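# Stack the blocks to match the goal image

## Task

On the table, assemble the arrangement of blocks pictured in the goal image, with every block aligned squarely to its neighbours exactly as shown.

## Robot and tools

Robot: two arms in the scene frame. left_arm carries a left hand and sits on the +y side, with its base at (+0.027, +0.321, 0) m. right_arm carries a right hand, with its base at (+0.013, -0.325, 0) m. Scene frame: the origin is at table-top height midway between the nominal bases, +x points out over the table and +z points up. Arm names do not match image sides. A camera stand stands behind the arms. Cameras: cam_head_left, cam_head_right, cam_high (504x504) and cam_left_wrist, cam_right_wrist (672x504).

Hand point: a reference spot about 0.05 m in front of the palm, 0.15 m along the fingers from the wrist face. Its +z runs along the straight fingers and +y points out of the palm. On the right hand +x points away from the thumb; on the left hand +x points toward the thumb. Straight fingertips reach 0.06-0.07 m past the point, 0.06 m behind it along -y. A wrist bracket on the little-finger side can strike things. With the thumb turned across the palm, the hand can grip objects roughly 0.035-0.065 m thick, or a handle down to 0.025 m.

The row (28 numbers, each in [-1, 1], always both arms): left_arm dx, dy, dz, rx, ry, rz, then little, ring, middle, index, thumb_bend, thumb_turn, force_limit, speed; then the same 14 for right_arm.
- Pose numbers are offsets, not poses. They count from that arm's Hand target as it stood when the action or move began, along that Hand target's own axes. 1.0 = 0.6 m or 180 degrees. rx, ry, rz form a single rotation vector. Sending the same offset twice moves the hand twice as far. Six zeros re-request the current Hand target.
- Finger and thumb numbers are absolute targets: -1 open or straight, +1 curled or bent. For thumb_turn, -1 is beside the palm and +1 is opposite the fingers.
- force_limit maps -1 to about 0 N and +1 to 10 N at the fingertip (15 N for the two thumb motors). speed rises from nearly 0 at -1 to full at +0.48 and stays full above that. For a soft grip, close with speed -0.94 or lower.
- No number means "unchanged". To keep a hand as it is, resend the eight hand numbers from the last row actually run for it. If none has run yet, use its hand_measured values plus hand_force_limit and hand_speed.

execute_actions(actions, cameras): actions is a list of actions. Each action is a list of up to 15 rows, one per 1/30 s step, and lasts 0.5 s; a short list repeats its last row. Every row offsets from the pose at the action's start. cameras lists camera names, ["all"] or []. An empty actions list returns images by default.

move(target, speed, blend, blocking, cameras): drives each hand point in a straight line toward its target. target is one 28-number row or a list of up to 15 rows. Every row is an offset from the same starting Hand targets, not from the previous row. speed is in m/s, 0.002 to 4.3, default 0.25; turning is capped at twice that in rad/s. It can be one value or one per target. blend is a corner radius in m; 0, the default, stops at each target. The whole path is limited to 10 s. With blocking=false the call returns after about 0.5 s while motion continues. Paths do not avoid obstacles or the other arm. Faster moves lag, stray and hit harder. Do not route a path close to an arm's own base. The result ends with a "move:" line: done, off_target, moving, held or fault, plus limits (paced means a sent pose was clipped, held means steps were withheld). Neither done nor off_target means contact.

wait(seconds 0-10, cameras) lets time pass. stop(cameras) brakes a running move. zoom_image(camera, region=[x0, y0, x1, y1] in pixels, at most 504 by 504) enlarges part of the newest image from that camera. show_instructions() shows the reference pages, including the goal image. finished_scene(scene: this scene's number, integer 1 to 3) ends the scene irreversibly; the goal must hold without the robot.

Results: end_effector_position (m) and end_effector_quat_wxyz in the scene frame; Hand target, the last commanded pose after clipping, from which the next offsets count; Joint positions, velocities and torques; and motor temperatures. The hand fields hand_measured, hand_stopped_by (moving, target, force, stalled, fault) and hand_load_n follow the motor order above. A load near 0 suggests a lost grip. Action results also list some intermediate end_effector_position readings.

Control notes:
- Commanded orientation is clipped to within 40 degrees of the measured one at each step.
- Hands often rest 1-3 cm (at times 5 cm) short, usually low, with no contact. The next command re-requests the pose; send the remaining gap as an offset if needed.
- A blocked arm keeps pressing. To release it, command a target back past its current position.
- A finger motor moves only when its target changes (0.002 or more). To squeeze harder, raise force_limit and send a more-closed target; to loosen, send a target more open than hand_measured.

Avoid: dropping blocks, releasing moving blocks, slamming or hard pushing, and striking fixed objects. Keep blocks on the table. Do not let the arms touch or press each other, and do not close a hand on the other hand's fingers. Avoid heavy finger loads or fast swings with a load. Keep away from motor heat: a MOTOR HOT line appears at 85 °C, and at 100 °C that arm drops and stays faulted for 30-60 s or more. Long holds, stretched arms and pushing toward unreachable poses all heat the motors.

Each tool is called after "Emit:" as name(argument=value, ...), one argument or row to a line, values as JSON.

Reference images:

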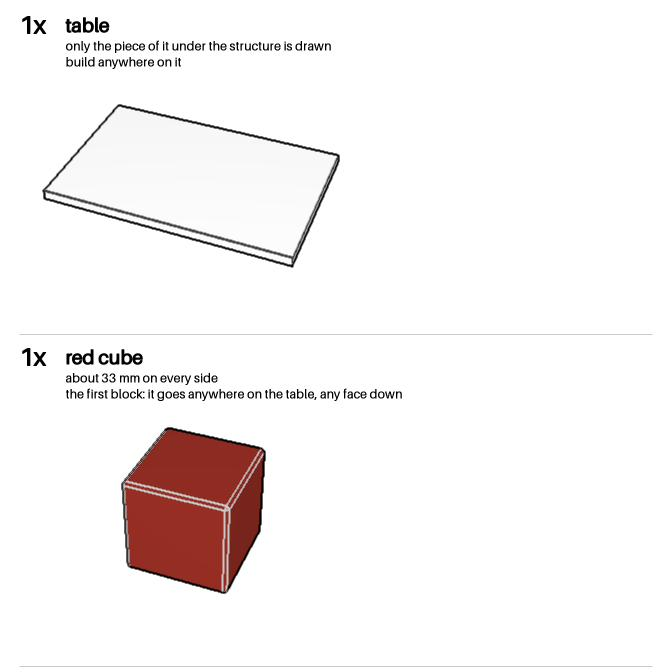

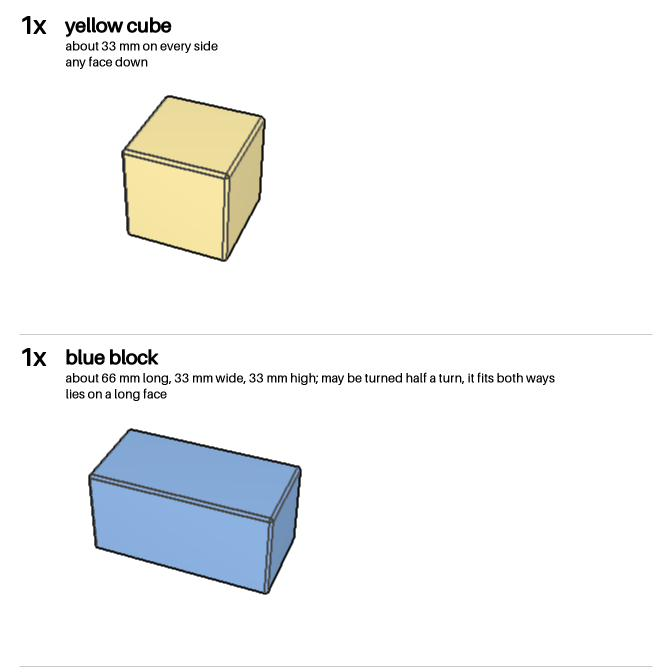

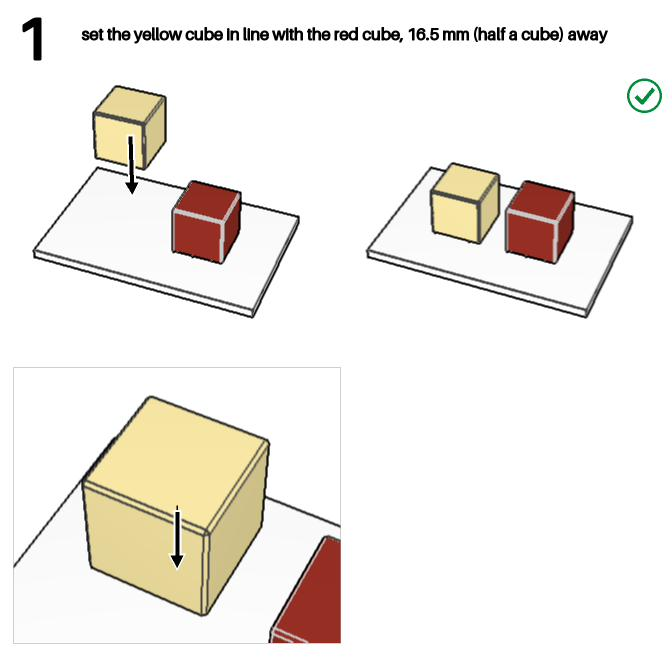

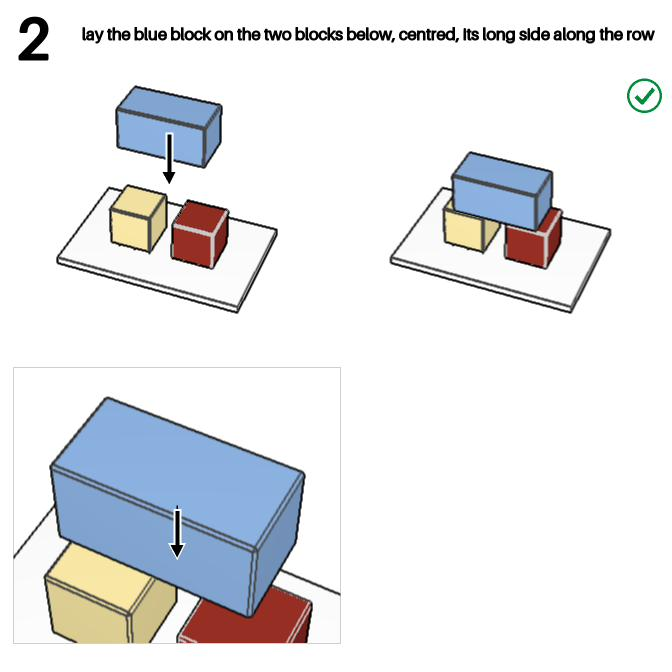

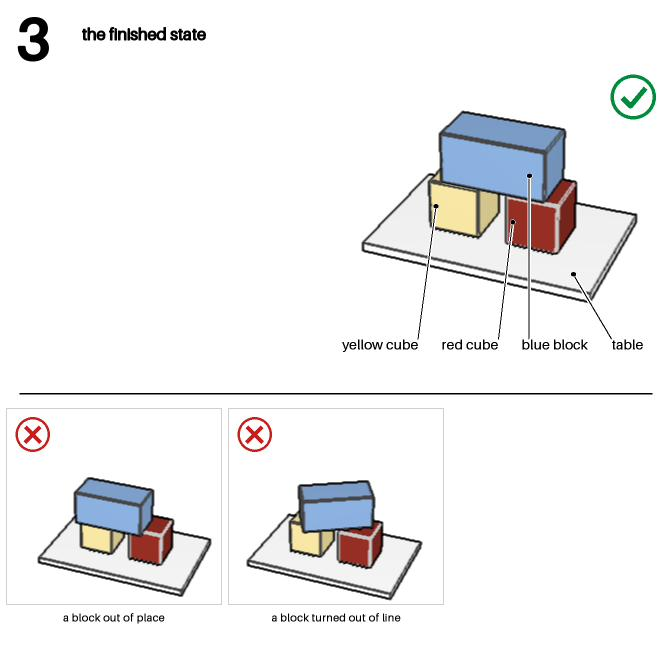

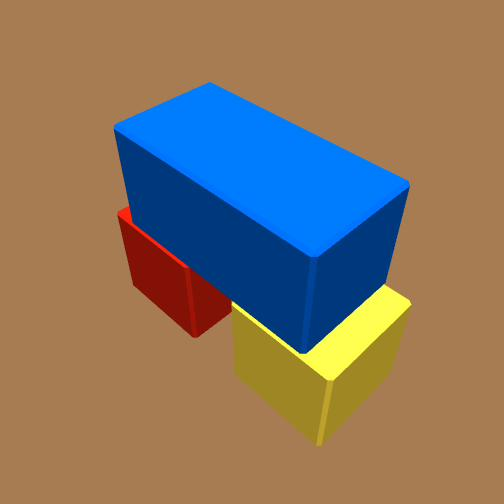

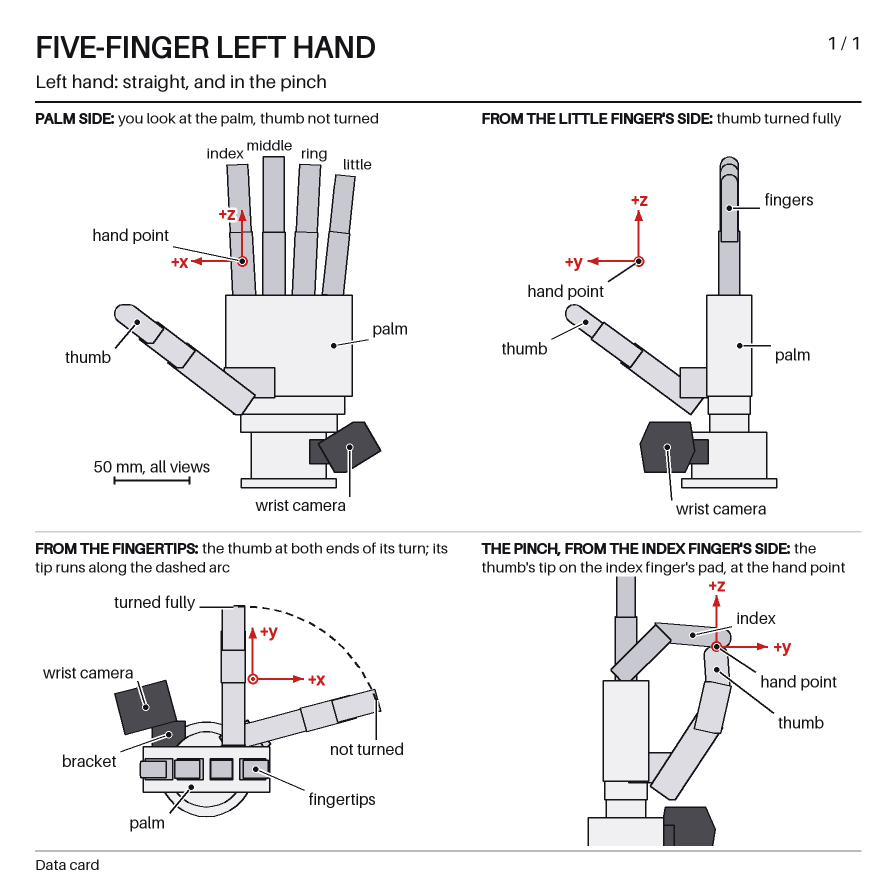

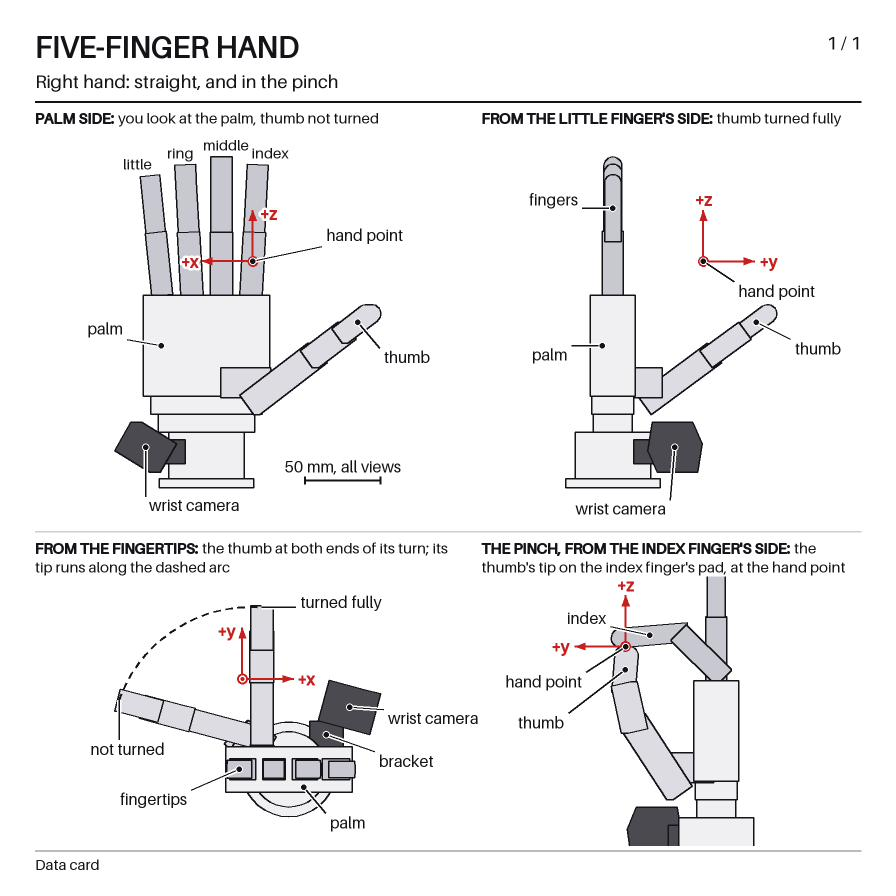

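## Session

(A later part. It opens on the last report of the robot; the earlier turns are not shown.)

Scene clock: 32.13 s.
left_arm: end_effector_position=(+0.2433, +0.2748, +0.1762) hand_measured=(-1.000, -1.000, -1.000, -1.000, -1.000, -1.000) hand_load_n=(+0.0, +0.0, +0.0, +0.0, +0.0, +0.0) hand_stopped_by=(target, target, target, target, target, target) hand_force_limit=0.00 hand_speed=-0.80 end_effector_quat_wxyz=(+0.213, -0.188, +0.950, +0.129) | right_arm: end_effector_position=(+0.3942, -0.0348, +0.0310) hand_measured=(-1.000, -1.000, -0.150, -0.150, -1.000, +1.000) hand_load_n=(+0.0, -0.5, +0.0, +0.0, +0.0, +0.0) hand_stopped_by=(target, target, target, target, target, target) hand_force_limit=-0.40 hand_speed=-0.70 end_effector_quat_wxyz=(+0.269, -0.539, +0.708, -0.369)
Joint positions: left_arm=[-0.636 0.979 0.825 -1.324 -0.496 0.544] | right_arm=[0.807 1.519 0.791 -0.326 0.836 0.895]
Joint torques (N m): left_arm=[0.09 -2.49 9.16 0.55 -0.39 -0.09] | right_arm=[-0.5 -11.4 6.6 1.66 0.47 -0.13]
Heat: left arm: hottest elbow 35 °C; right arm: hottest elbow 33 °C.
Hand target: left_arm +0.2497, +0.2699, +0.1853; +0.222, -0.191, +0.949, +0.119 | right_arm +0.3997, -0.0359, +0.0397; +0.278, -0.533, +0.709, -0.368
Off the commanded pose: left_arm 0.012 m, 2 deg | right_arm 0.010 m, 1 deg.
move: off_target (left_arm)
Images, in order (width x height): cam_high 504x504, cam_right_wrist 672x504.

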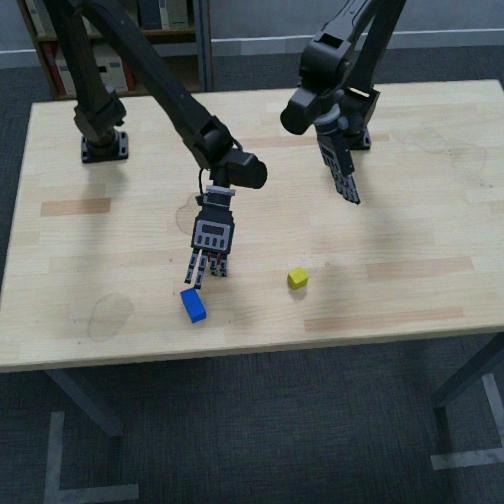

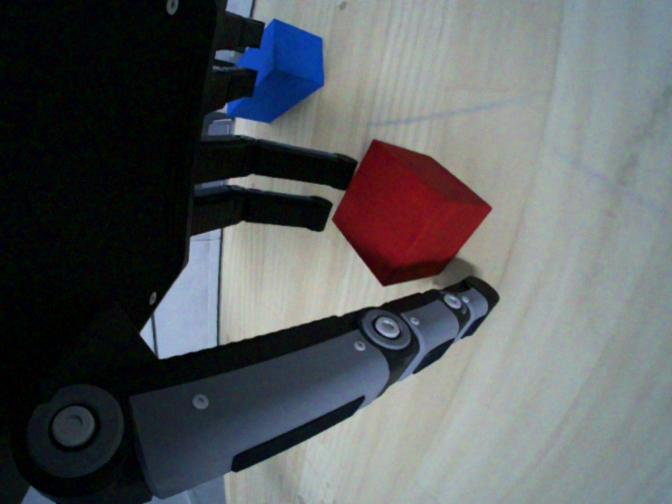

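Emit:
move(
  target=[0,0,0,0,0,0,-1,-1,-1,-1,-1,-1,0,-0.8,0.0235,0,0,0,0,0,-1,-1,-0.15,-0.15,-1,1,-0.4,-0.7],
  speed=0.06,
  cameras=["cam_right_wrist"],
)

Scene clock: 33.33 s.
left_arm: end_effector_position=(+0.2433, +0.2748, +0.1762) hand_measured=(-1.000, -1.000, -1.000, -1.000, -1.000, -1.000) hand_load_n=(+0.0, +0.0, +0.0, +0.0, +0.0, +0.0) hand_stopped_by=(target, target, target, target, target, target) hand_force_limit=0.00 hand_speed=-0.80 end_effector_quat_wxyz=(+0.213, -0.188, +0.950, +0.129) | right_arm: end_effector_position=(+0.3909, -0.0479, +0.0320) hand_measured=(-1.000, -1.000, -0.150, -0.150, -1.000, +1.000) hand_load_n=(+0.0, +0.0, +0.0, +0.0, +0.0, +0.0) hand_stopped_by=(target, target, target, target, target, target) hand_force_limit=-0.40 hand_speed=-0.70 end_effector_quat_wxyz=(+0.270, -0.539, +0.708, -0.369)
Joint positions: left_arm=[-0.636 0.979 0.825 -1.324 -0.496 0.544] | right_arm=[0.791 1.487 0.755 -0.305 0.828 0.875]
Joint torques (N m): left_arm=[-0.15 -2.67 9.17 0.54 -0.38 -0.09] | right_arm=[-0.32 -10.87 6.46 1.73 0.46 -0.09]
Heat: left arm: hottest elbow 35 °C; right arm: hottest elbow 33 °C.
Hand target: left_arm +0.2497, +0.2699, +0.1853; +0.222, -0.191, +0.949, +0.119 | right_arm +0.3958, -0.0495, +0.0396; +0.278, -0.533, +0.709, -0.368
Off the commanded pose: left_arm 0.012 m, 2 deg | right_arm 0.009 m, 1 deg.
move: off_target (left_arm)
Images, in order (width x height): cam_right_wrist 672x504.

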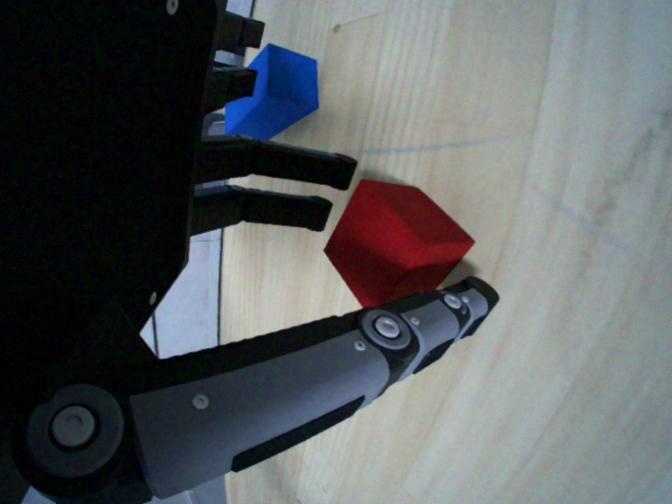

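Emit:
move(
  target=[
    [0,0,0,0,0,0,-1,-1,-1,-1,-1,-1,0,-0.8,0,0,0,0,0,0,-1,-1,0.08,0.08,-1,1,-0.4,-0.85],
    [0,0,0,0,0,0,-1,-1,-1,-1,-1,-1,0,-0.8,0,0,0,0,0,0,-1,-1,0.08,0.08,-0.3,1,-0.4,-0.9],
  ],
  speed=0.06,
  cameras=["cam_right_wrist","cam_high"],
)

Scene clock: 36.93 s.
left_arm: end_effector_position=(+0.2433, +0.2748, +0.1762) hand_measured=(-1.000, -1.000, -1.000, -1.000, -1.000, -1.000) hand_load_n=(+0.0, +0.5, +0.0, +0.0, +0.0, +0.0) hand_stopped_by=(target, target, target, target, target, target) hand_force_limit=0.00 hand_speed=-0.80 end_effector_quat_wxyz=(+0.213, -0.188, +0.950, +0.129) | right_arm: end_effector_position=(+0.3909, -0.0478, +0.0322) hand_measured=(-1.000, -1.000, +0.080, +0.080, -0.662, +1.000) hand_load_n=(+0.0, +0.0, +5.0, +0.0, +5.0, +0.5) hand_stopped_by=(target, target, target, target, force, target) hand_force_limit=-0.40 hand_speed=-0.90 end_effector_quat_wxyz=(+0.270, -0.539, +0.707, -0.369)
Joint positions: left_arm=[-0.636 0.979 0.825 -1.324 -0.496 0.544] | right_arm=[0.791 1.486 0.755 -0.305 0.827 0.874]
Joint torques (N m): left_arm=[0.03 -2.37 9.16 0.51 -0.39 -0.1] | right_arm=[-0.5 -10.93 6.43 1.76 0.48 -0.09]
Heat: left arm: hottest elbow 35 °C; right arm: hottest elbow 33 °C.
Hand target: left_arm +0.2497, +0.2699, +0.1853; +0.222, -0.191, +0.949, +0.119 | right_arm +0.3959, -0.0494, +0.0397; +0.278, -0.533, +0.709, -0.368
Off the commanded pose: left_arm 0.012 m, 2 deg | right_arm 0.009 m, 1 deg.
move: off_target (left_arm)
Images, in order (width x height): cam_high 504x504, cam_right_wrist 672x504.

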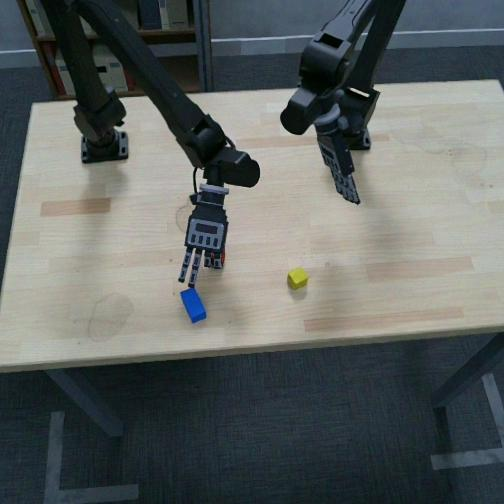

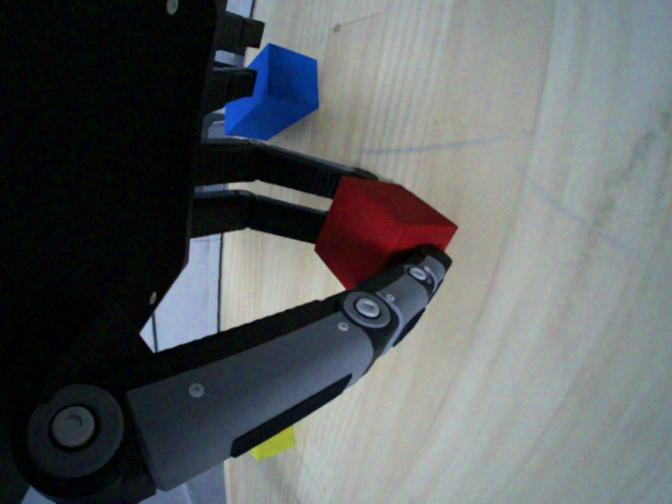

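Emit:
move(
  target=[0,0,0,0,0,0,-1,-1,-1,-1,-1,-1,0,-0.8,0,0,0,0,0,0,-1,-1,0.08,0.3,-0.3,1,-0.7,-0.94],
  speed=0.06,
  cameras=["cam_right_wrist"],
)

Scene clock: 37.73 s.
left_arm: end_effector_position=(+0.2433, +0.2748, +0.1762) hand_measured=(-1.000, -1.000, -1.000, -1.000, -1.000, -1.000) hand_load_n=(+0.0, +0.0, +0.0, +0.0, +0.0, +0.0) hand_stopped_by=(target, target, target, target, target, target) hand_force_limit=0.00 hand_speed=-0.80 end_effector_quat_wxyz=(+0.213, -0.188, +0.950, +0.129) | right_arm: end_effector_position=(+0.3909, -0.0478, +0.0322) hand_measured=(-1.000, -1.000, +0.080, +0.106, -0.662, +1.000) hand_load_n=(+0.0, +0.0, +3.5, +1.5, +5.5, -0.5) hand_stopped_by=(target, target, target, force, force, target) hand_force_limit=-0.70 hand_speed=-0.94 end_effector_quat_wxyz=(+0.270, -0.539, +0.707, -0.369)
Joint positions: left_arm=[-0.636 0.979 0.825 -1.324 -0.496 0.544] | right_arm=[0.791 1.486 0.755 -0.305 0.827 0.874]
Joint torques (N m): left_arm=[-0.15 -2.32 9.17 0.5 -0.39 -0.09] | right_arm=[-0.26 -10.81 6.46 1.7 0.46 -0.11]
Heat: left arm: hottest elbow 35 °C; right arm: hottest elbow 33 °C.
Hand target: left_arm +0.2497, +0.2699, +0.1853; +0.222, -0.191, +0.949, +0.119 | right_arm +0.3959, -0.0494, +0.0397; +0.278, -0.533, +0.709, -0.368
Off the commanded pose: left_arm 0.012 m, 2 deg | right_arm 0.009 m, 1 deg.
move: off_target (left_arm)
Images, in order (width x height): cam_right_wrist 672x504.

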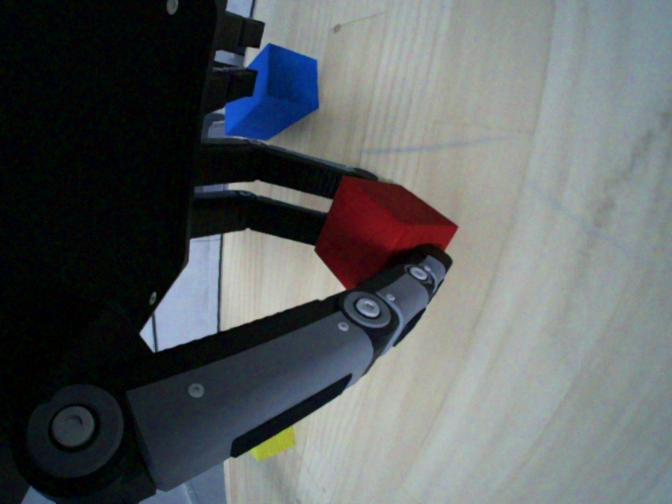

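Emit:
move(
  target=[0,0,0,0,0,0,-1,-1,-1,-1,-1,-1,0,-0.8,0,-0.0819,-0.0574,0,0,0,-1,-1,0.08,0.3,-0.3,1,-0.7,-0.94],
  speed=0.08,
  cameras=["cam_right_wrist","cam_high"],
)

Scene clock: 39.63 s.
left_arm: end_effector_position=(+0.2433, +0.2748, +0.1762) hand_measured=(-1.000, -1.000, -1.000, -1.000, -1.000, -1.000) hand_load_n=(+0.0, +0.0, +0.0, +0.0, +0.0, +0.0) hand_stopped_by=(target, target, target, target, target, target) hand_force_limit=0.00 hand_speed=-0.80 end_effector_quat_wxyz=(+0.213, -0.188, +0.950, +0.129) | right_arm: end_effector_position=(+0.3798, -0.0603, +0.0748) hand_measured=(-1.000, -1.000, +0.080, +0.106, -0.662, +1.000) hand_load_n=(+0.0, +0.0, +3.5, +2.0, +6.0, -0.5) hand_stopped_by=(target, target, target, force, force, target) hand_force_limit=-0.70 hand_speed=-0.94 end_effector_quat_wxyz=(+0.259, -0.545, +0.706, -0.371)
Joint positions: left_arm=[-0.636 0.979 0.825 -1.324 -0.496 0.544] | right_arm=[0.791 1.368 0.782 -0.472 0.827 0.871]
Joint torques (N m): left_arm=[0.03 -2.43 9.17 0.51 -0.38 -0.07] | right_arm=[-0.26 -9.35 11.12 0.98 0.49 -0.09]
Motor temperatures (°C): left_arm=[30 34 36 28 27 29] | right_arm=[29 30 33 27 31 30]
Heat: left arm: hottest elbow 36 °C; right arm: hottest elbow 33 °C.
Hand target: left_arm +0.2497, +0.2699, +0.1853; +0.222, -0.191, +0.949, +0.119 | right_arm +0.3958, -0.0495, +0.0996; +0.278, -0.533, +0.709, -0.368
Off the commanded pose: left_arm 0.012 m, 2 deg | right_arm 0.031 m, 3 deg.
move: off_target (left_arm, right_arm)
Images, in order (width x height): cam_high 504x504, cam_right_wrist 672x504.

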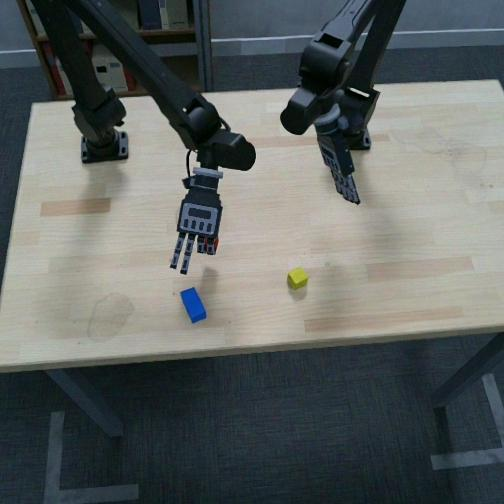

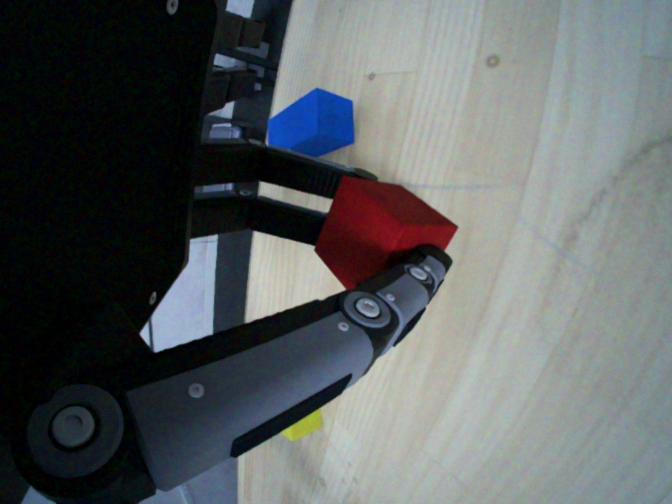

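Emit:
move(
  target=[0,0,0,0,0,0,-1,-1,-1,-1,-1,-1,0,-0.8,-0.0823,0.0858,-0.0657,0,-0.0728,-0.051,-1,-1,0.08,0.3,-0.3,1,-0.7,-0.94],
  speed=0.1,
  cameras=["cam_right_wrist","cam_high"],
)

Scene clock: 42.10 s.
left_arm: end_effector_position=(+0.2433, +0.2748, +0.1762) hand_measured=(-1.000, -1.000, -1.000, -1.000, -1.000, -1.000) hand_load_n=(+0.0, +0.0, +0.0, -0.5, +0.0, +0.0) hand_stopped_by=(target, target, target, target, target, target) hand_force_limit=0.00 hand_speed=-0.80 end_effector_quat_wxyz=(+0.213, -0.188, +0.950, +0.129) | right_arm: end_effector_position=(+0.3520, +0.0098, +0.0808) hand_measured=(-1.000, -1.000, +0.080, +0.106, -0.662, +1.000) hand_load_n=(+0.0, +0.0, +3.5, +1.5, +5.5, -0.5) hand_stopped_by=(target, target, target, force, force, target) hand_force_limit=-0.70 hand_speed=-0.94 end_effector_quat_wxyz=(-0.322, +0.622, -0.634, +0.328)
Joint positions: left_arm=[-0.636 0.979 0.825 -1.324 -0.496 0.544] | right_arm=[0.906 1.368 0.771 -0.305 0.743 0.709]
Joint torques (N m): left_arm=[0.03 -2.37 9.16 0.43 -0.39 -0.1] | right_arm=[1.03 -8.12 7.35 1.92 0.39 -0.11]
Heat: left arm: hottest elbow 36 °C; right arm: hottest elbow 33 °C.
Hand target: left_arm +0.2497, +0.2699, +0.1853; +0.222, -0.191, +0.949, +0.119 | right_arm +0.3499, +0.0151, +0.0801; -0.327, +0.627, -0.628, +0.326
Off the commanded pose: left_arm 0.012 m, 2 deg | right_arm 0.006 m, 1 deg.
move: off_target (left_arm)
Images, in order (width x height): cam_high 504x504, cam_right_wrist 672x504.

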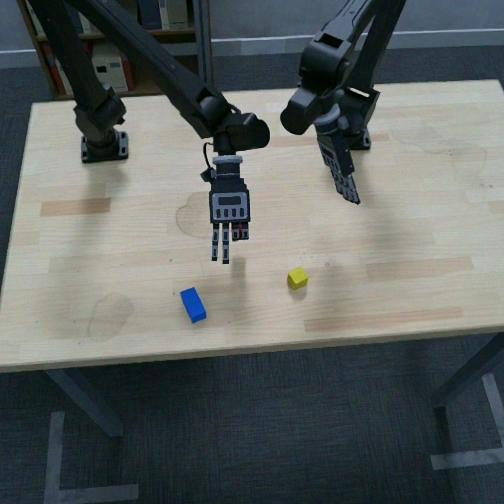

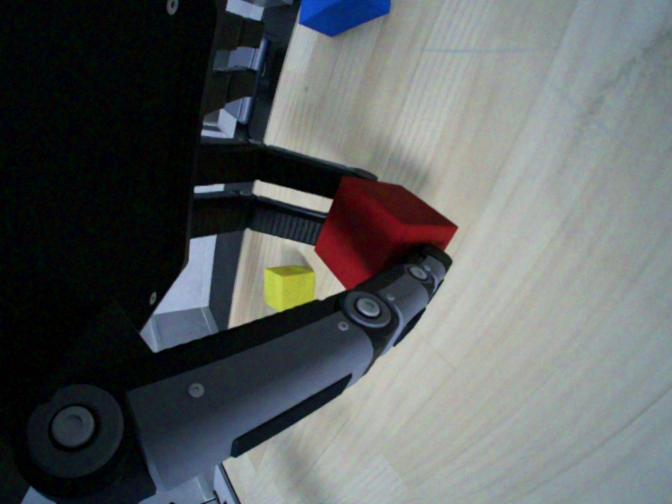

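Emit:
move(
  target=[0,0,0,0,0,0,-1,-1,-1,-1,-1,-1,0,-0.8,0,0.0546,0.0383,0,0,0,-1,-1,0.08,0.3,-0.3,1,-0.7,-0.94],
  speed=0.06,
  cameras=["cam_right_wrist"],
)

Scene clock: 43.57 s.
left_arm: end_effector_position=(+0.2433, +0.2748, +0.1762) hand_measured=(-1.000, -1.000, -1.000, -1.000, -1.000, -1.000) hand_load_n=(-0.5, +0.0, +0.0, +0.0, +0.0, +0.5) hand_stopped_by=(target, target, target, target, target, target) hand_force_limit=0.00 hand_speed=-0.80 end_effector_quat_wxyz=(+0.213, -0.188, +0.950, +0.129) | right_arm: end_effector_position=(+0.3518, +0.0097, +0.0402) hand_measured=(-1.000, -1.000, +0.080, +0.106, -0.662, +1.000) hand_load_n=(+0.0, +0.0, +3.5, +1.5, +6.0, -0.5) hand_stopped_by=(target, target, target, force, force, target) hand_force_limit=-0.70 hand_speed=-0.94 end_effector_quat_wxyz=(-0.322, +0.623, -0.634, +0.328)
Joint positions: left_arm=[-0.636 0.979 0.825 -1.324 -0.496 0.544] | right_arm=[0.906 1.45 0.719 -0.173 0.743 0.709]
Joint torques (N m): left_arm=[-0.09 -2.43 9.17 0.51 -0.39 -0.09] | right_arm=[1.03 -8.7 6.87 1.92 0.38 -0.11]
Heat: left arm: hottest elbow 36 °C; right arm: hottest elbow 33 °C.
Hand target: left_arm +0.2497, +0.2699, +0.1853; +0.222, -0.191, +0.949, +0.119 | right_arm +0.3500, +0.0152, +0.0401; -0.327, +0.627, -0.628, +0.326
Off the commanded pose: left_arm 0.012 m, 2 deg | right_arm 0.006 m, 1 deg.
move: off_target (left_arm)
Images, in order (width x height): cam_right_wrist 672x504.

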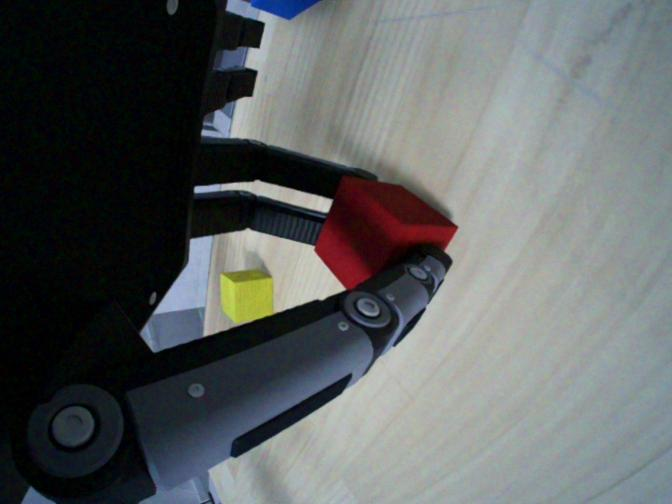

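Emit:
move(
  target=[0,0,0,0,0,0,-1,-1,-1,-1,-1,-1,0,-0.8,0,0.015,0.0105,0,0,0,-1,-1,0.08,0.3,-0.3,1,-0.7,-0.94],
  speed=0.04,
  cameras=["cam_right_wrist"],
)

Emit:
zoom_image(
  camera="cam_right_wrist",
  region=[280, 140, 500, 340],
)

Scene clock: 44.57 s.
left_arm: end_effector_position=(+0.2433, +0.2748, +0.1762) hand_measured=(-1.000, -1.000, -1.000, -1.000, -1.000, -1.000) hand_load_n=(+0.0, +0.0, +0.0, +0.0, +0.0, +0.0) hand_stopped_by=(target, target, target, target, target, target) hand_force_limit=0.00 hand_speed=-0.80 end_effector_quat_wxyz=(+0.213, -0.188, +0.950, +0.129) | right_arm: end_effector_position=(+0.3530, +0.0114, +0.0329) hand_measured=(-1.000, -1.000, +0.080, +0.106, -0.662, +1.000) hand_load_n=(+0.0, +0.0, +3.5, +1.5, +5.5, -0.5) hand_stopped_by=(target, target, target, force, force, target) hand_force_limit=-0.70 hand_speed=-0.94 end_effector_quat_wxyz=(-0.325, +0.621, -0.634, +0.327)
Joint positions: left_arm=[-0.636 0.979 0.825 -1.324 -0.496 0.544] | right_arm=[0.906 1.469 0.711 -0.136 0.743 0.708]
Joint torques (N m): left_arm=[-0.15 -2.26 9.11 0.51 -0.39 -0.1] | right_arm=[1.08 -8.35 6.49 1.96 0.38 -0.09]
Heat: left arm: hottest elbow 36 °C; right arm: hottest elbow 33 °C.
Hand target: left_arm +0.2497, +0.2699, +0.1853; +0.222, -0.191, +0.949, +0.119 | right_arm +0.3501, +0.0152, +0.0292; -0.327, +0.627, -0.628, +0.326
Off the commanded pose: left_arm 0.012 m, 2 deg | right_arm 0.006 m, 1 deg.
move: off_target (left_arm)
Images, in order (width x height): cam_right_wrist 672x504.

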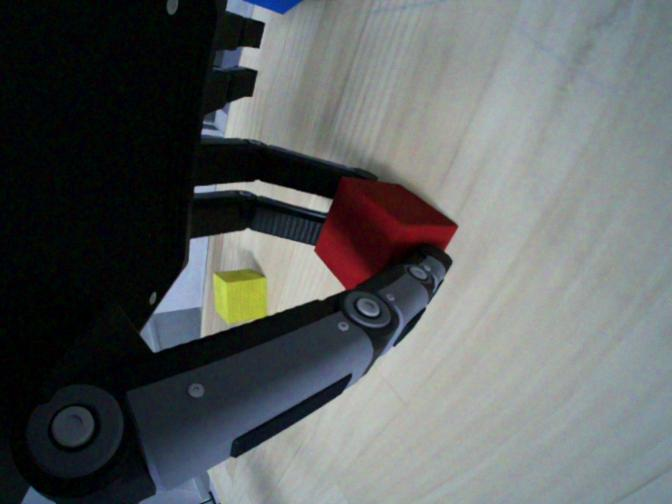

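Scaled by 2.291 from the camera's 672x504 image, which has a finer 960x720 frame.

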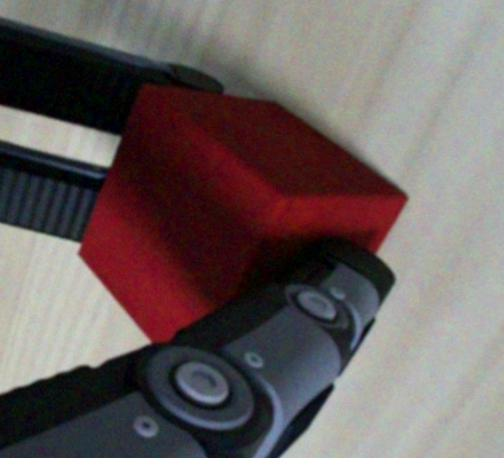

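Emit:
move(
  target=[0,0,0,0,0,0,-1,-1,-1,-1,-1,-1,0,-0.8,0,0.0055,0.0038,0,0,0,-1,-1,0.08,0.3,-0.3,1,-0.7,-0.94],
  speed=0.04,
)

Scene clock: 45.50 s.
left_arm: end_effector_position=(+0.2433, +0.2748, +0.1762) hand_measured=(-1.000, -1.000, -1.000, -1.000, -1.000, -1.000) hand_load_n=(+0.0, +0.0, +0.0, +0.0, +0.0, +0.0) hand_stopped_by=(target, target, target, target, target, target) hand_force_limit=0.00 hand_speed=-0.80 end_effector_quat_wxyz=(+0.213, -0.188, +0.950, +0.129) | right_arm: end_effector_position=(+0.3545, +0.0134, +0.0330) hand_measured=(-1.000, -1.000, +0.080, +0.106, -0.662, +1.000) hand_load_n=(+0.0, +0.0, +3.5, +1.5, +5.0, -1.0) hand_stopped_by=(target, target, target, force, force, target) hand_force_limit=-0.70 hand_speed=-0.94 end_effector_quat_wxyz=(-0.329, +0.619, -0.633, +0.327)
Joint positions: left_arm=[-0.636 0.979 0.825 -1.324 -0.496 0.544] | right_arm=[0.906 1.474 0.711 -0.121 0.743 0.706]
Joint torques (N m): left_arm=[0.03 -2.49 9.24 0.44 -0.39 -0.1] | right_arm=[1.03 -7.82 6.08 1.96 0.39 -0.07]
Heat: left arm: hottest elbow 36 °C; right arm: hottest elbow 33 °C.
Hand target: left_arm +0.2497, +0.2699, +0.1853; +0.222, -0.191, +0.949, +0.119 | right_arm +0.3500, +0.0152, +0.0251; -0.327, +0.627, -0.628, +0.326
Off the commanded pose: left_arm 0.012 m, 2 deg | right_arm 0.009 m, 1 deg.
move: off_target (left_arm)

Emit:
move(
  target=[0,0,0,0,0,0,-1,-1,-1,-1,-1,-1,0,-0.8,0,-0.005,-0.0034,0,0,0,-1,-1,-0.15,-0.12,-1,1,-0.7,-0.7],
  speed=0.02,
  cameras=["cam_right_wrist"],
)

Emit:
zoom_image(
  camera="cam_right_wrist",
  region=[280, 140, 500, 340],
)

Scene clock: 46.77 s.
left_arm: end_effector_position=(+0.2433, +0.2748, +0.1762) hand_measured=(-1.000, -1.000, -1.000, -1.000, -1.000, -1.000) hand_load_n=(+0.0, +0.0, +0.0, +0.0, +0.0, +0.0) hand_stopped_by=(target, target, target, target, target, target) hand_force_limit=0.00 hand_speed=-0.80 end_effector_quat_wxyz=(+0.213, -0.188, +0.950, +0.129) | right_arm: end_effector_position=(+0.3528, +0.0111, +0.0287) hand_measured=(-1.000, -1.000, -0.150, -0.120, -1.000, +1.000) hand_load_n=(+0.0, +0.0, +0.0, +0.0, +0.0, +0.0) hand_stopped_by=(target, target, target, target, target, target) hand_force_limit=-0.70 hand_speed=-0.70 end_effector_quat_wxyz=(-0.325, +0.622, -0.633, +0.327)
Joint positions: left_arm=[-0.636 0.979 0.825 -1.324 -0.496 0.544] | right_arm=[0.906 1.479 0.706 -0.121 0.743 0.705]
Joint torques (N m): left_arm=[0.03 -2.32 9.16 0.58 -0.37 -0.09] | right_arm=[1.2 -8.88 6.74 1.57 0.38 -0.07]
Heat: left arm: hottest elbow 36 °C; right arm: hottest elbow 33 °C.
Hand target: left_arm +0.2497, +0.2699, +0.1853; +0.222, -0.191, +0.949, +0.119 | right_arm +0.3501, +0.0152, +0.0287; -0.327, +0.627, -0.628, +0.326
Off the commanded pose: left_arm 0.012 m, 2 deg | right_arm 0.005 m, 1 deg.
move: off_target (left_arm)
Images, in order (width x height): cam_right_wrist 672x504.

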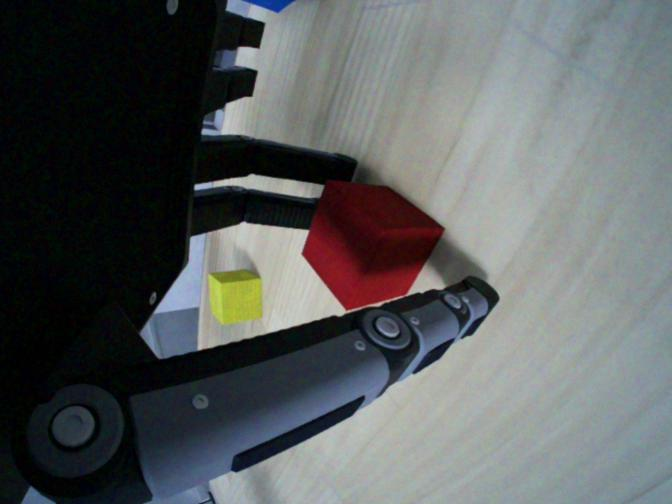

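Scaled by 2.291 from the camera's 672x504 image, which has a finer 960x720 frame.

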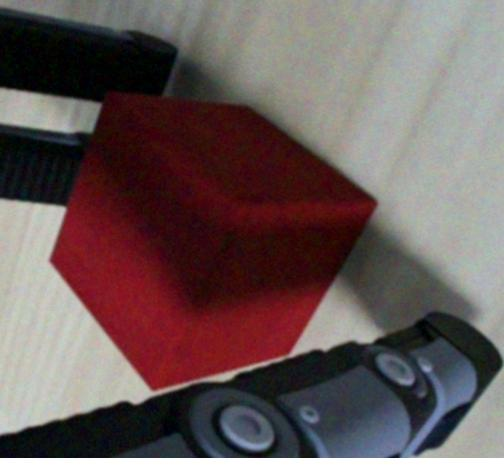

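Emit:
move(
  target=[
    [-0.1018,0.2275,-0.0617,0,0,0,-1,-1,-1,-1,-1,-1,0,-0.8,0,-0.1365,-0.0957,0,0,0,-1,-1,-0.15,-0.12,-1,1,-0.7,-0.7],
    [-0.1018,0.2275,-0.0617,0,0,0,-1,-1,-1,-1,-1,-1,0,-0.8,-0.1667,-0.2137,0.0435,0,-0.1501,-0.1052,-1,-1,-0.15,-0.12,-1,1,-0.7,-0.7],
  ],
  speed=0.15,
  cameras=["cam_right_wrist","cam_high"],
)

Scene clock: 52.27 s.
left_arm: end_effector_position=(+0.2226, +0.3994, +0.2440) hand_measured=(-1.000, -1.000, -1.000, -1.000, -1.000, -1.000) hand_load_n=(+0.0, +0.0, +0.0, +0.0, +0.0, +0.0) hand_stopped_by=(target, target, target, target, target, target) hand_force_limit=0.00 hand_speed=-0.80 end_effector_quat_wxyz=(+0.201, -0.188, +0.953, +0.126) | right_arm: end_effector_position=(+0.4228, +0.1009, +0.0950) hand_measured=(-1.000, -1.000, -0.150, -0.120, -1.000, +1.000) hand_load_n=(+0.0, +0.0, +0.0, +0.0, +0.0, +0.0) hand_stopped_by=(target, target, target, target, target, target) hand_force_limit=-0.70 hand_speed=-0.70 end_effector_quat_wxyz=(-0.382, +0.791, -0.429, +0.210)
Joint positions: left_arm=[-0.125 0.724 0.876 -1.411 -0.372 1.09] | right_arm=[0.745 1.569 1.018 -0.129 0.177 0.136]
Joint torques (N m): left_arm=[0.73 -0.03 11.32 0.66 -0.2 0.02] | right_arm=[-0.32 -11.99 12.08 2.22 -0.01 -0.11]
Heat: left arm: hottest elbow 37 °C; right arm: hottest elbow 34 °C.
Hand target: left_arm +0.2298, +0.4000, +0.2653; +0.222, -0.191, +0.949, +0.119 | right_arm +0.4452, +0.1150, +0.1191; -0.406, +0.779, -0.424, +0.220
Off the commanded pose: left_arm 0.023 m, 3 deg | right_arm 0.036 m, 3 deg.
move: off_target (left_arm, right_arm)
Images, in order (width x height): cam_high 504x504, cam_right_wrist 672x504.

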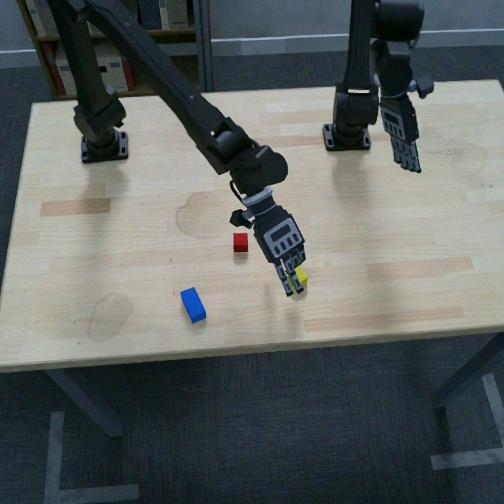

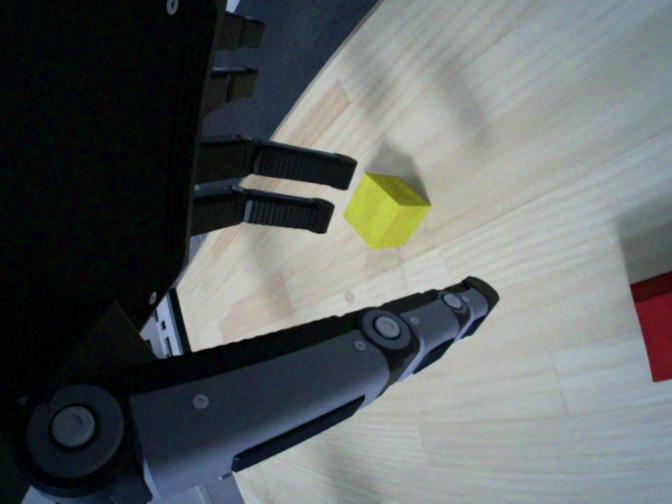

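Emit:
move(
  target=[0,0,0,0,0,0,-1,-1,-1,-1,-1,-1,0,-0.8,-0.0345,-0.0503,0.0717,0,0,0,-1,-1,-0.15,-0.12,-1,1,-0.7,-0.7],
  speed=0.1,
  cameras=["cam_right_wrist"],
)

Scene clock: 54.07 s.
left_arm: end_effector_position=(+0.2226, +0.3994, +0.2440) hand_measured=(-1.000, -1.000, -1.000, -1.000, -1.000, -1.000) hand_load_n=(+0.0, +0.0, +0.0, +0.0, +0.0, +0.0) hand_stopped_by=(target, target, target, target, target, target) hand_force_limit=0.00 hand_speed=-0.80 end_effector_quat_wxyz=(+0.201, -0.187, +0.953, +0.126) | right_arm: end_effector_position=(+0.4667, +0.1439, +0.0982) hand_measured=(-1.000, -1.000, -0.150, -0.120, -1.000, +1.000) hand_load_n=(+0.5, +0.0, +0.0, +0.0, +0.0, +0.0) hand_stopped_by=(target, target, target, target, target, target) hand_force_limit=-0.70 hand_speed=-0.70 end_effector_quat_wxyz=(-0.390, +0.786, -0.428, +0.216)
Joint positions: left_arm=[-0.125 0.724 0.876 -1.411 -0.372 1.091] | right_arm=[0.745 1.703 1.188 -0.144 0.185 0.135]
Joint torques (N m): left_arm=[0.56 0.32 11.3 0.68 -0.17 0.03] | right_arm=[0.79 -14.27 12.3 1.4 0.22 -0.02]
Heat: left arm: hottest elbow 38 °C; right arm: hottest elbow 34 °C.
Hand target: left_arm +0.2298, +0.4000, +0.2654; +0.222, -0.191, +0.949, +0.119 | right_arm +0.4780, +0.1610, +0.1192; -0.406, +0.779, -0.424, +0.220
Off the commanded pose: left_arm 0.023 m, 3 deg | right_arm 0.029 m, 2 deg.
move: off_target (left_arm, right_arm)
Images, in order (width x height): cam_right_wrist 672x504.

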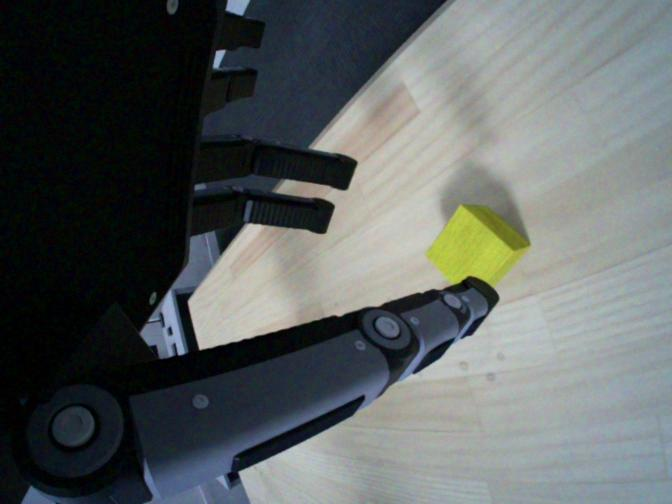

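Emit:
move(
  target=[0,0,0,0,0,0,-1,-1,-1,-1,-1,-1,0,-0.8,-0.0158,0.058,0.0482,0,0,0,-1,-1,-0.15,-0.12,-1,1,-0.7,-0.7],
  speed=0.08,
  cameras=["cam_right_wrist"],
)

Scene clock: 55.57 s.
left_arm: end_effector_position=(+0.2226, +0.3994, +0.2440) hand_measured=(-1.000, -1.000, -1.000, -1.000, -1.000, -1.000) hand_load_n=(+0.0, +0.0, +0.0, +0.0, +0.0, +0.0) hand_stopped_by=(target, target, target, target, target, target) hand_force_limit=0.00 hand_speed=-0.80 end_effector_quat_wxyz=(+0.201, -0.187, +0.953, +0.126) | right_arm: end_effector_position=(+0.4714, +0.1565, +0.0625) hand_measured=(-1.000, -1.000, -0.150, -0.120, -1.000, +1.000) hand_load_n=(+0.0, +0.0, +0.0, +0.0, +0.0, +0.0) hand_stopped_by=(target, target, target, target, target, target) hand_force_limit=-0.70 hand_speed=-0.70 end_effector_quat_wxyz=(-0.389, +0.787, -0.426, +0.219)
Joint positions: left_arm=[-0.125 0.724 0.876 -1.411 -0.372 1.091] | right_arm=[0.757 1.781 1.188 -0.067 0.197 0.135]
Joint torques (N m): left_arm=[0.62 0.21 11.38 0.62 -0.22 0.01] | right_arm=[1.2 -15.5 9.54 2.32 0.21 0.07]
Heat: left arm: hottest elbow 38 °C; right arm: hottest elbow 35 °C.
Hand target: left_arm +0.2298, +0.4000, +0.2654; +0.222, -0.191, +0.949, +0.119 | right_arm +0.4760, +0.1710, +0.0742; -0.406, +0.779, -0.424, +0.220
Off the commanded pose: left_arm 0.023 m, 3 deg | right_arm 0.019 m, 2 deg.
move: off_target (left_arm, right_arm)
Images, in order (width x height): cam_right_wrist 672x504.

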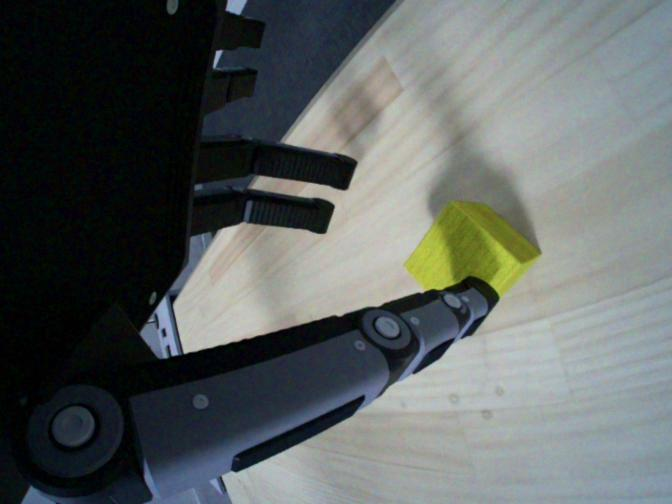

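Emit:
move(
  target=[0,0,0,0,0,0,-1,-1,-1,-1,-1,-1,0,-0.8,0,0.029,-0.0125,0,0,0,-1,-1,-0.15,-0.12,-1,1,-0.7,-0.7],
  speed=0.08,
  cameras=["cam_right_wrist"],
)

Scene clock: 56.70 s.
left_arm: end_effector_position=(+0.2226, +0.3994, +0.2440) hand_measured=(-1.000, -1.000, -1.000, -1.000, -1.000, -1.000) hand_load_n=(+0.0, +0.0, +0.5, +0.0, +0.0, +0.0) hand_stopped_by=(target, target, target, target, target, target) hand_force_limit=0.00 hand_speed=-0.80 end_effector_quat_wxyz=(+0.201, -0.187, +0.953, +0.126) | right_arm: end_effector_position=(+0.4661, +0.1558, +0.0569) hand_measured=(-1.000, -1.000, -0.150, -0.120, -1.000, +1.000) hand_load_n=(+0.0, +0.0, +0.0, +0.0, +0.0, +0.0) hand_stopped_by=(target, target, target, target, target, target) hand_force_limit=-0.70 hand_speed=-0.70 end_effector_quat_wxyz=(-0.395, +0.784, -0.425, +0.221)
Joint positions: left_arm=[-0.125 0.724 0.876 -1.411 -0.372 1.091] | right_arm=[0.763 1.778 1.157 -0.026 0.203 0.138]
Joint torques (N m): left_arm=[0.67 0.09 11.32 0.59 -0.21 0.01] | right_arm=[1.14 -16.56 7.27 2.24 0.22 0.09]
Heat: left arm: hottest elbow 38 °C; right arm: hottest elbow 35 °C.
Hand target: left_arm +0.2298, +0.4000, +0.2654; +0.222, -0.191, +0.949, +0.119 | right_arm +0.4624, +0.1622, +0.0642; -0.406, +0.779, -0.424, +0.220
Off the commanded pose: left_arm 0.023 m, 3 deg | right_arm 0.010 m, 1 deg.
move: off_target (left_arm)
Images, in order (width x height): cam_right_wrist 672x504.

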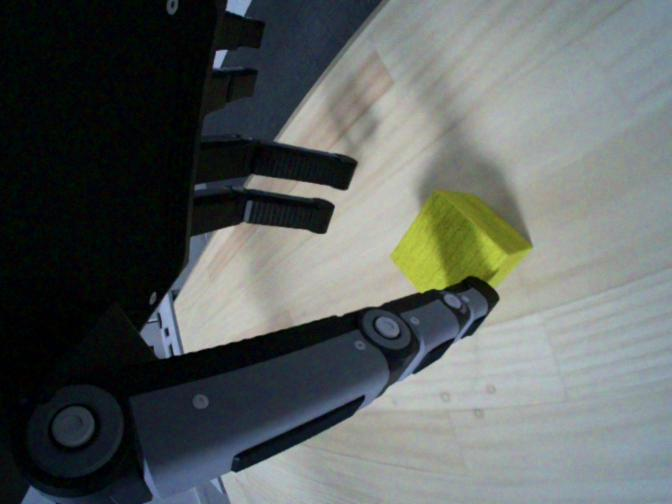

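Emit:
move(
  target=[0,0,0,0,0,0,-1,-1,-1,-1,-1,-1,0,-0.8,0.0058,0.0328,-0.0035,0,0,0,-1,-1,-0.15,-0.12,-1,1,-0.7,-0.7],
  speed=0.08,
  cameras=["cam_right_wrist"],
)

Scene clock: 58.10 s.
left_arm: end_effector_position=(+0.2226, +0.3994, +0.2440) hand_measured=(-1.000, -1.000, -1.000, -1.000, -1.000, -1.000) hand_load_n=(+0.0, +0.0, +0.0, +0.0, +0.0, +0.0) hand_stopped_by=(target, target, target, target, target, target) hand_force_limit=0.00 hand_speed=-0.80 end_effector_quat_wxyz=(+0.201, -0.187, +0.953, +0.126) | right_arm: end_effector_position=(+0.4552, +0.1459, +0.0479) hand_measured=(-1.000, -1.000, -0.150, -0.120, -1.000, +1.000) hand_load_n=(+0.0, +0.0, +0.0, +0.0, +0.0, +0.0) hand_stopped_by=(target, target, target, target, target, target) hand_force_limit=-0.70 hand_speed=-0.70 end_effector_quat_wxyz=(-0.399, +0.782, -0.425, +0.221)
Joint positions: left_arm=[-0.125 0.724 0.876 -1.411 -0.372 1.091] | right_arm=[0.765 1.759 1.095 0.026 0.203 0.141]
Joint torques (N m): left_arm=[0.62 0.15 11.32 0.64 -0.2 0.03] | right_arm=[1.08 -14.92 7.53 2.21 0.22 0.06]
Heat: left arm: hottest elbow 38 °C; right arm: hottest elbow 35 °C.
Hand target: left_arm +0.2298, +0.4000, +0.2654; +0.222, -0.191, +0.949, +0.119 | right_arm +0.4534, +0.1523, +0.0493; -0.406, +0.779, -0.424, +0.220
Off the commanded pose: left_arm 0.023 m, 3 deg | right_arm 0.007 m, 1 deg.
move: off_target (left_arm)
Images, in order (width x height): cam_right_wrist 672x504.

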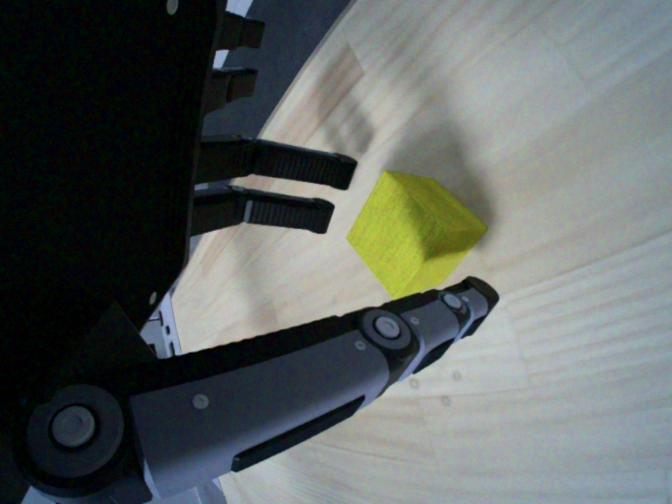

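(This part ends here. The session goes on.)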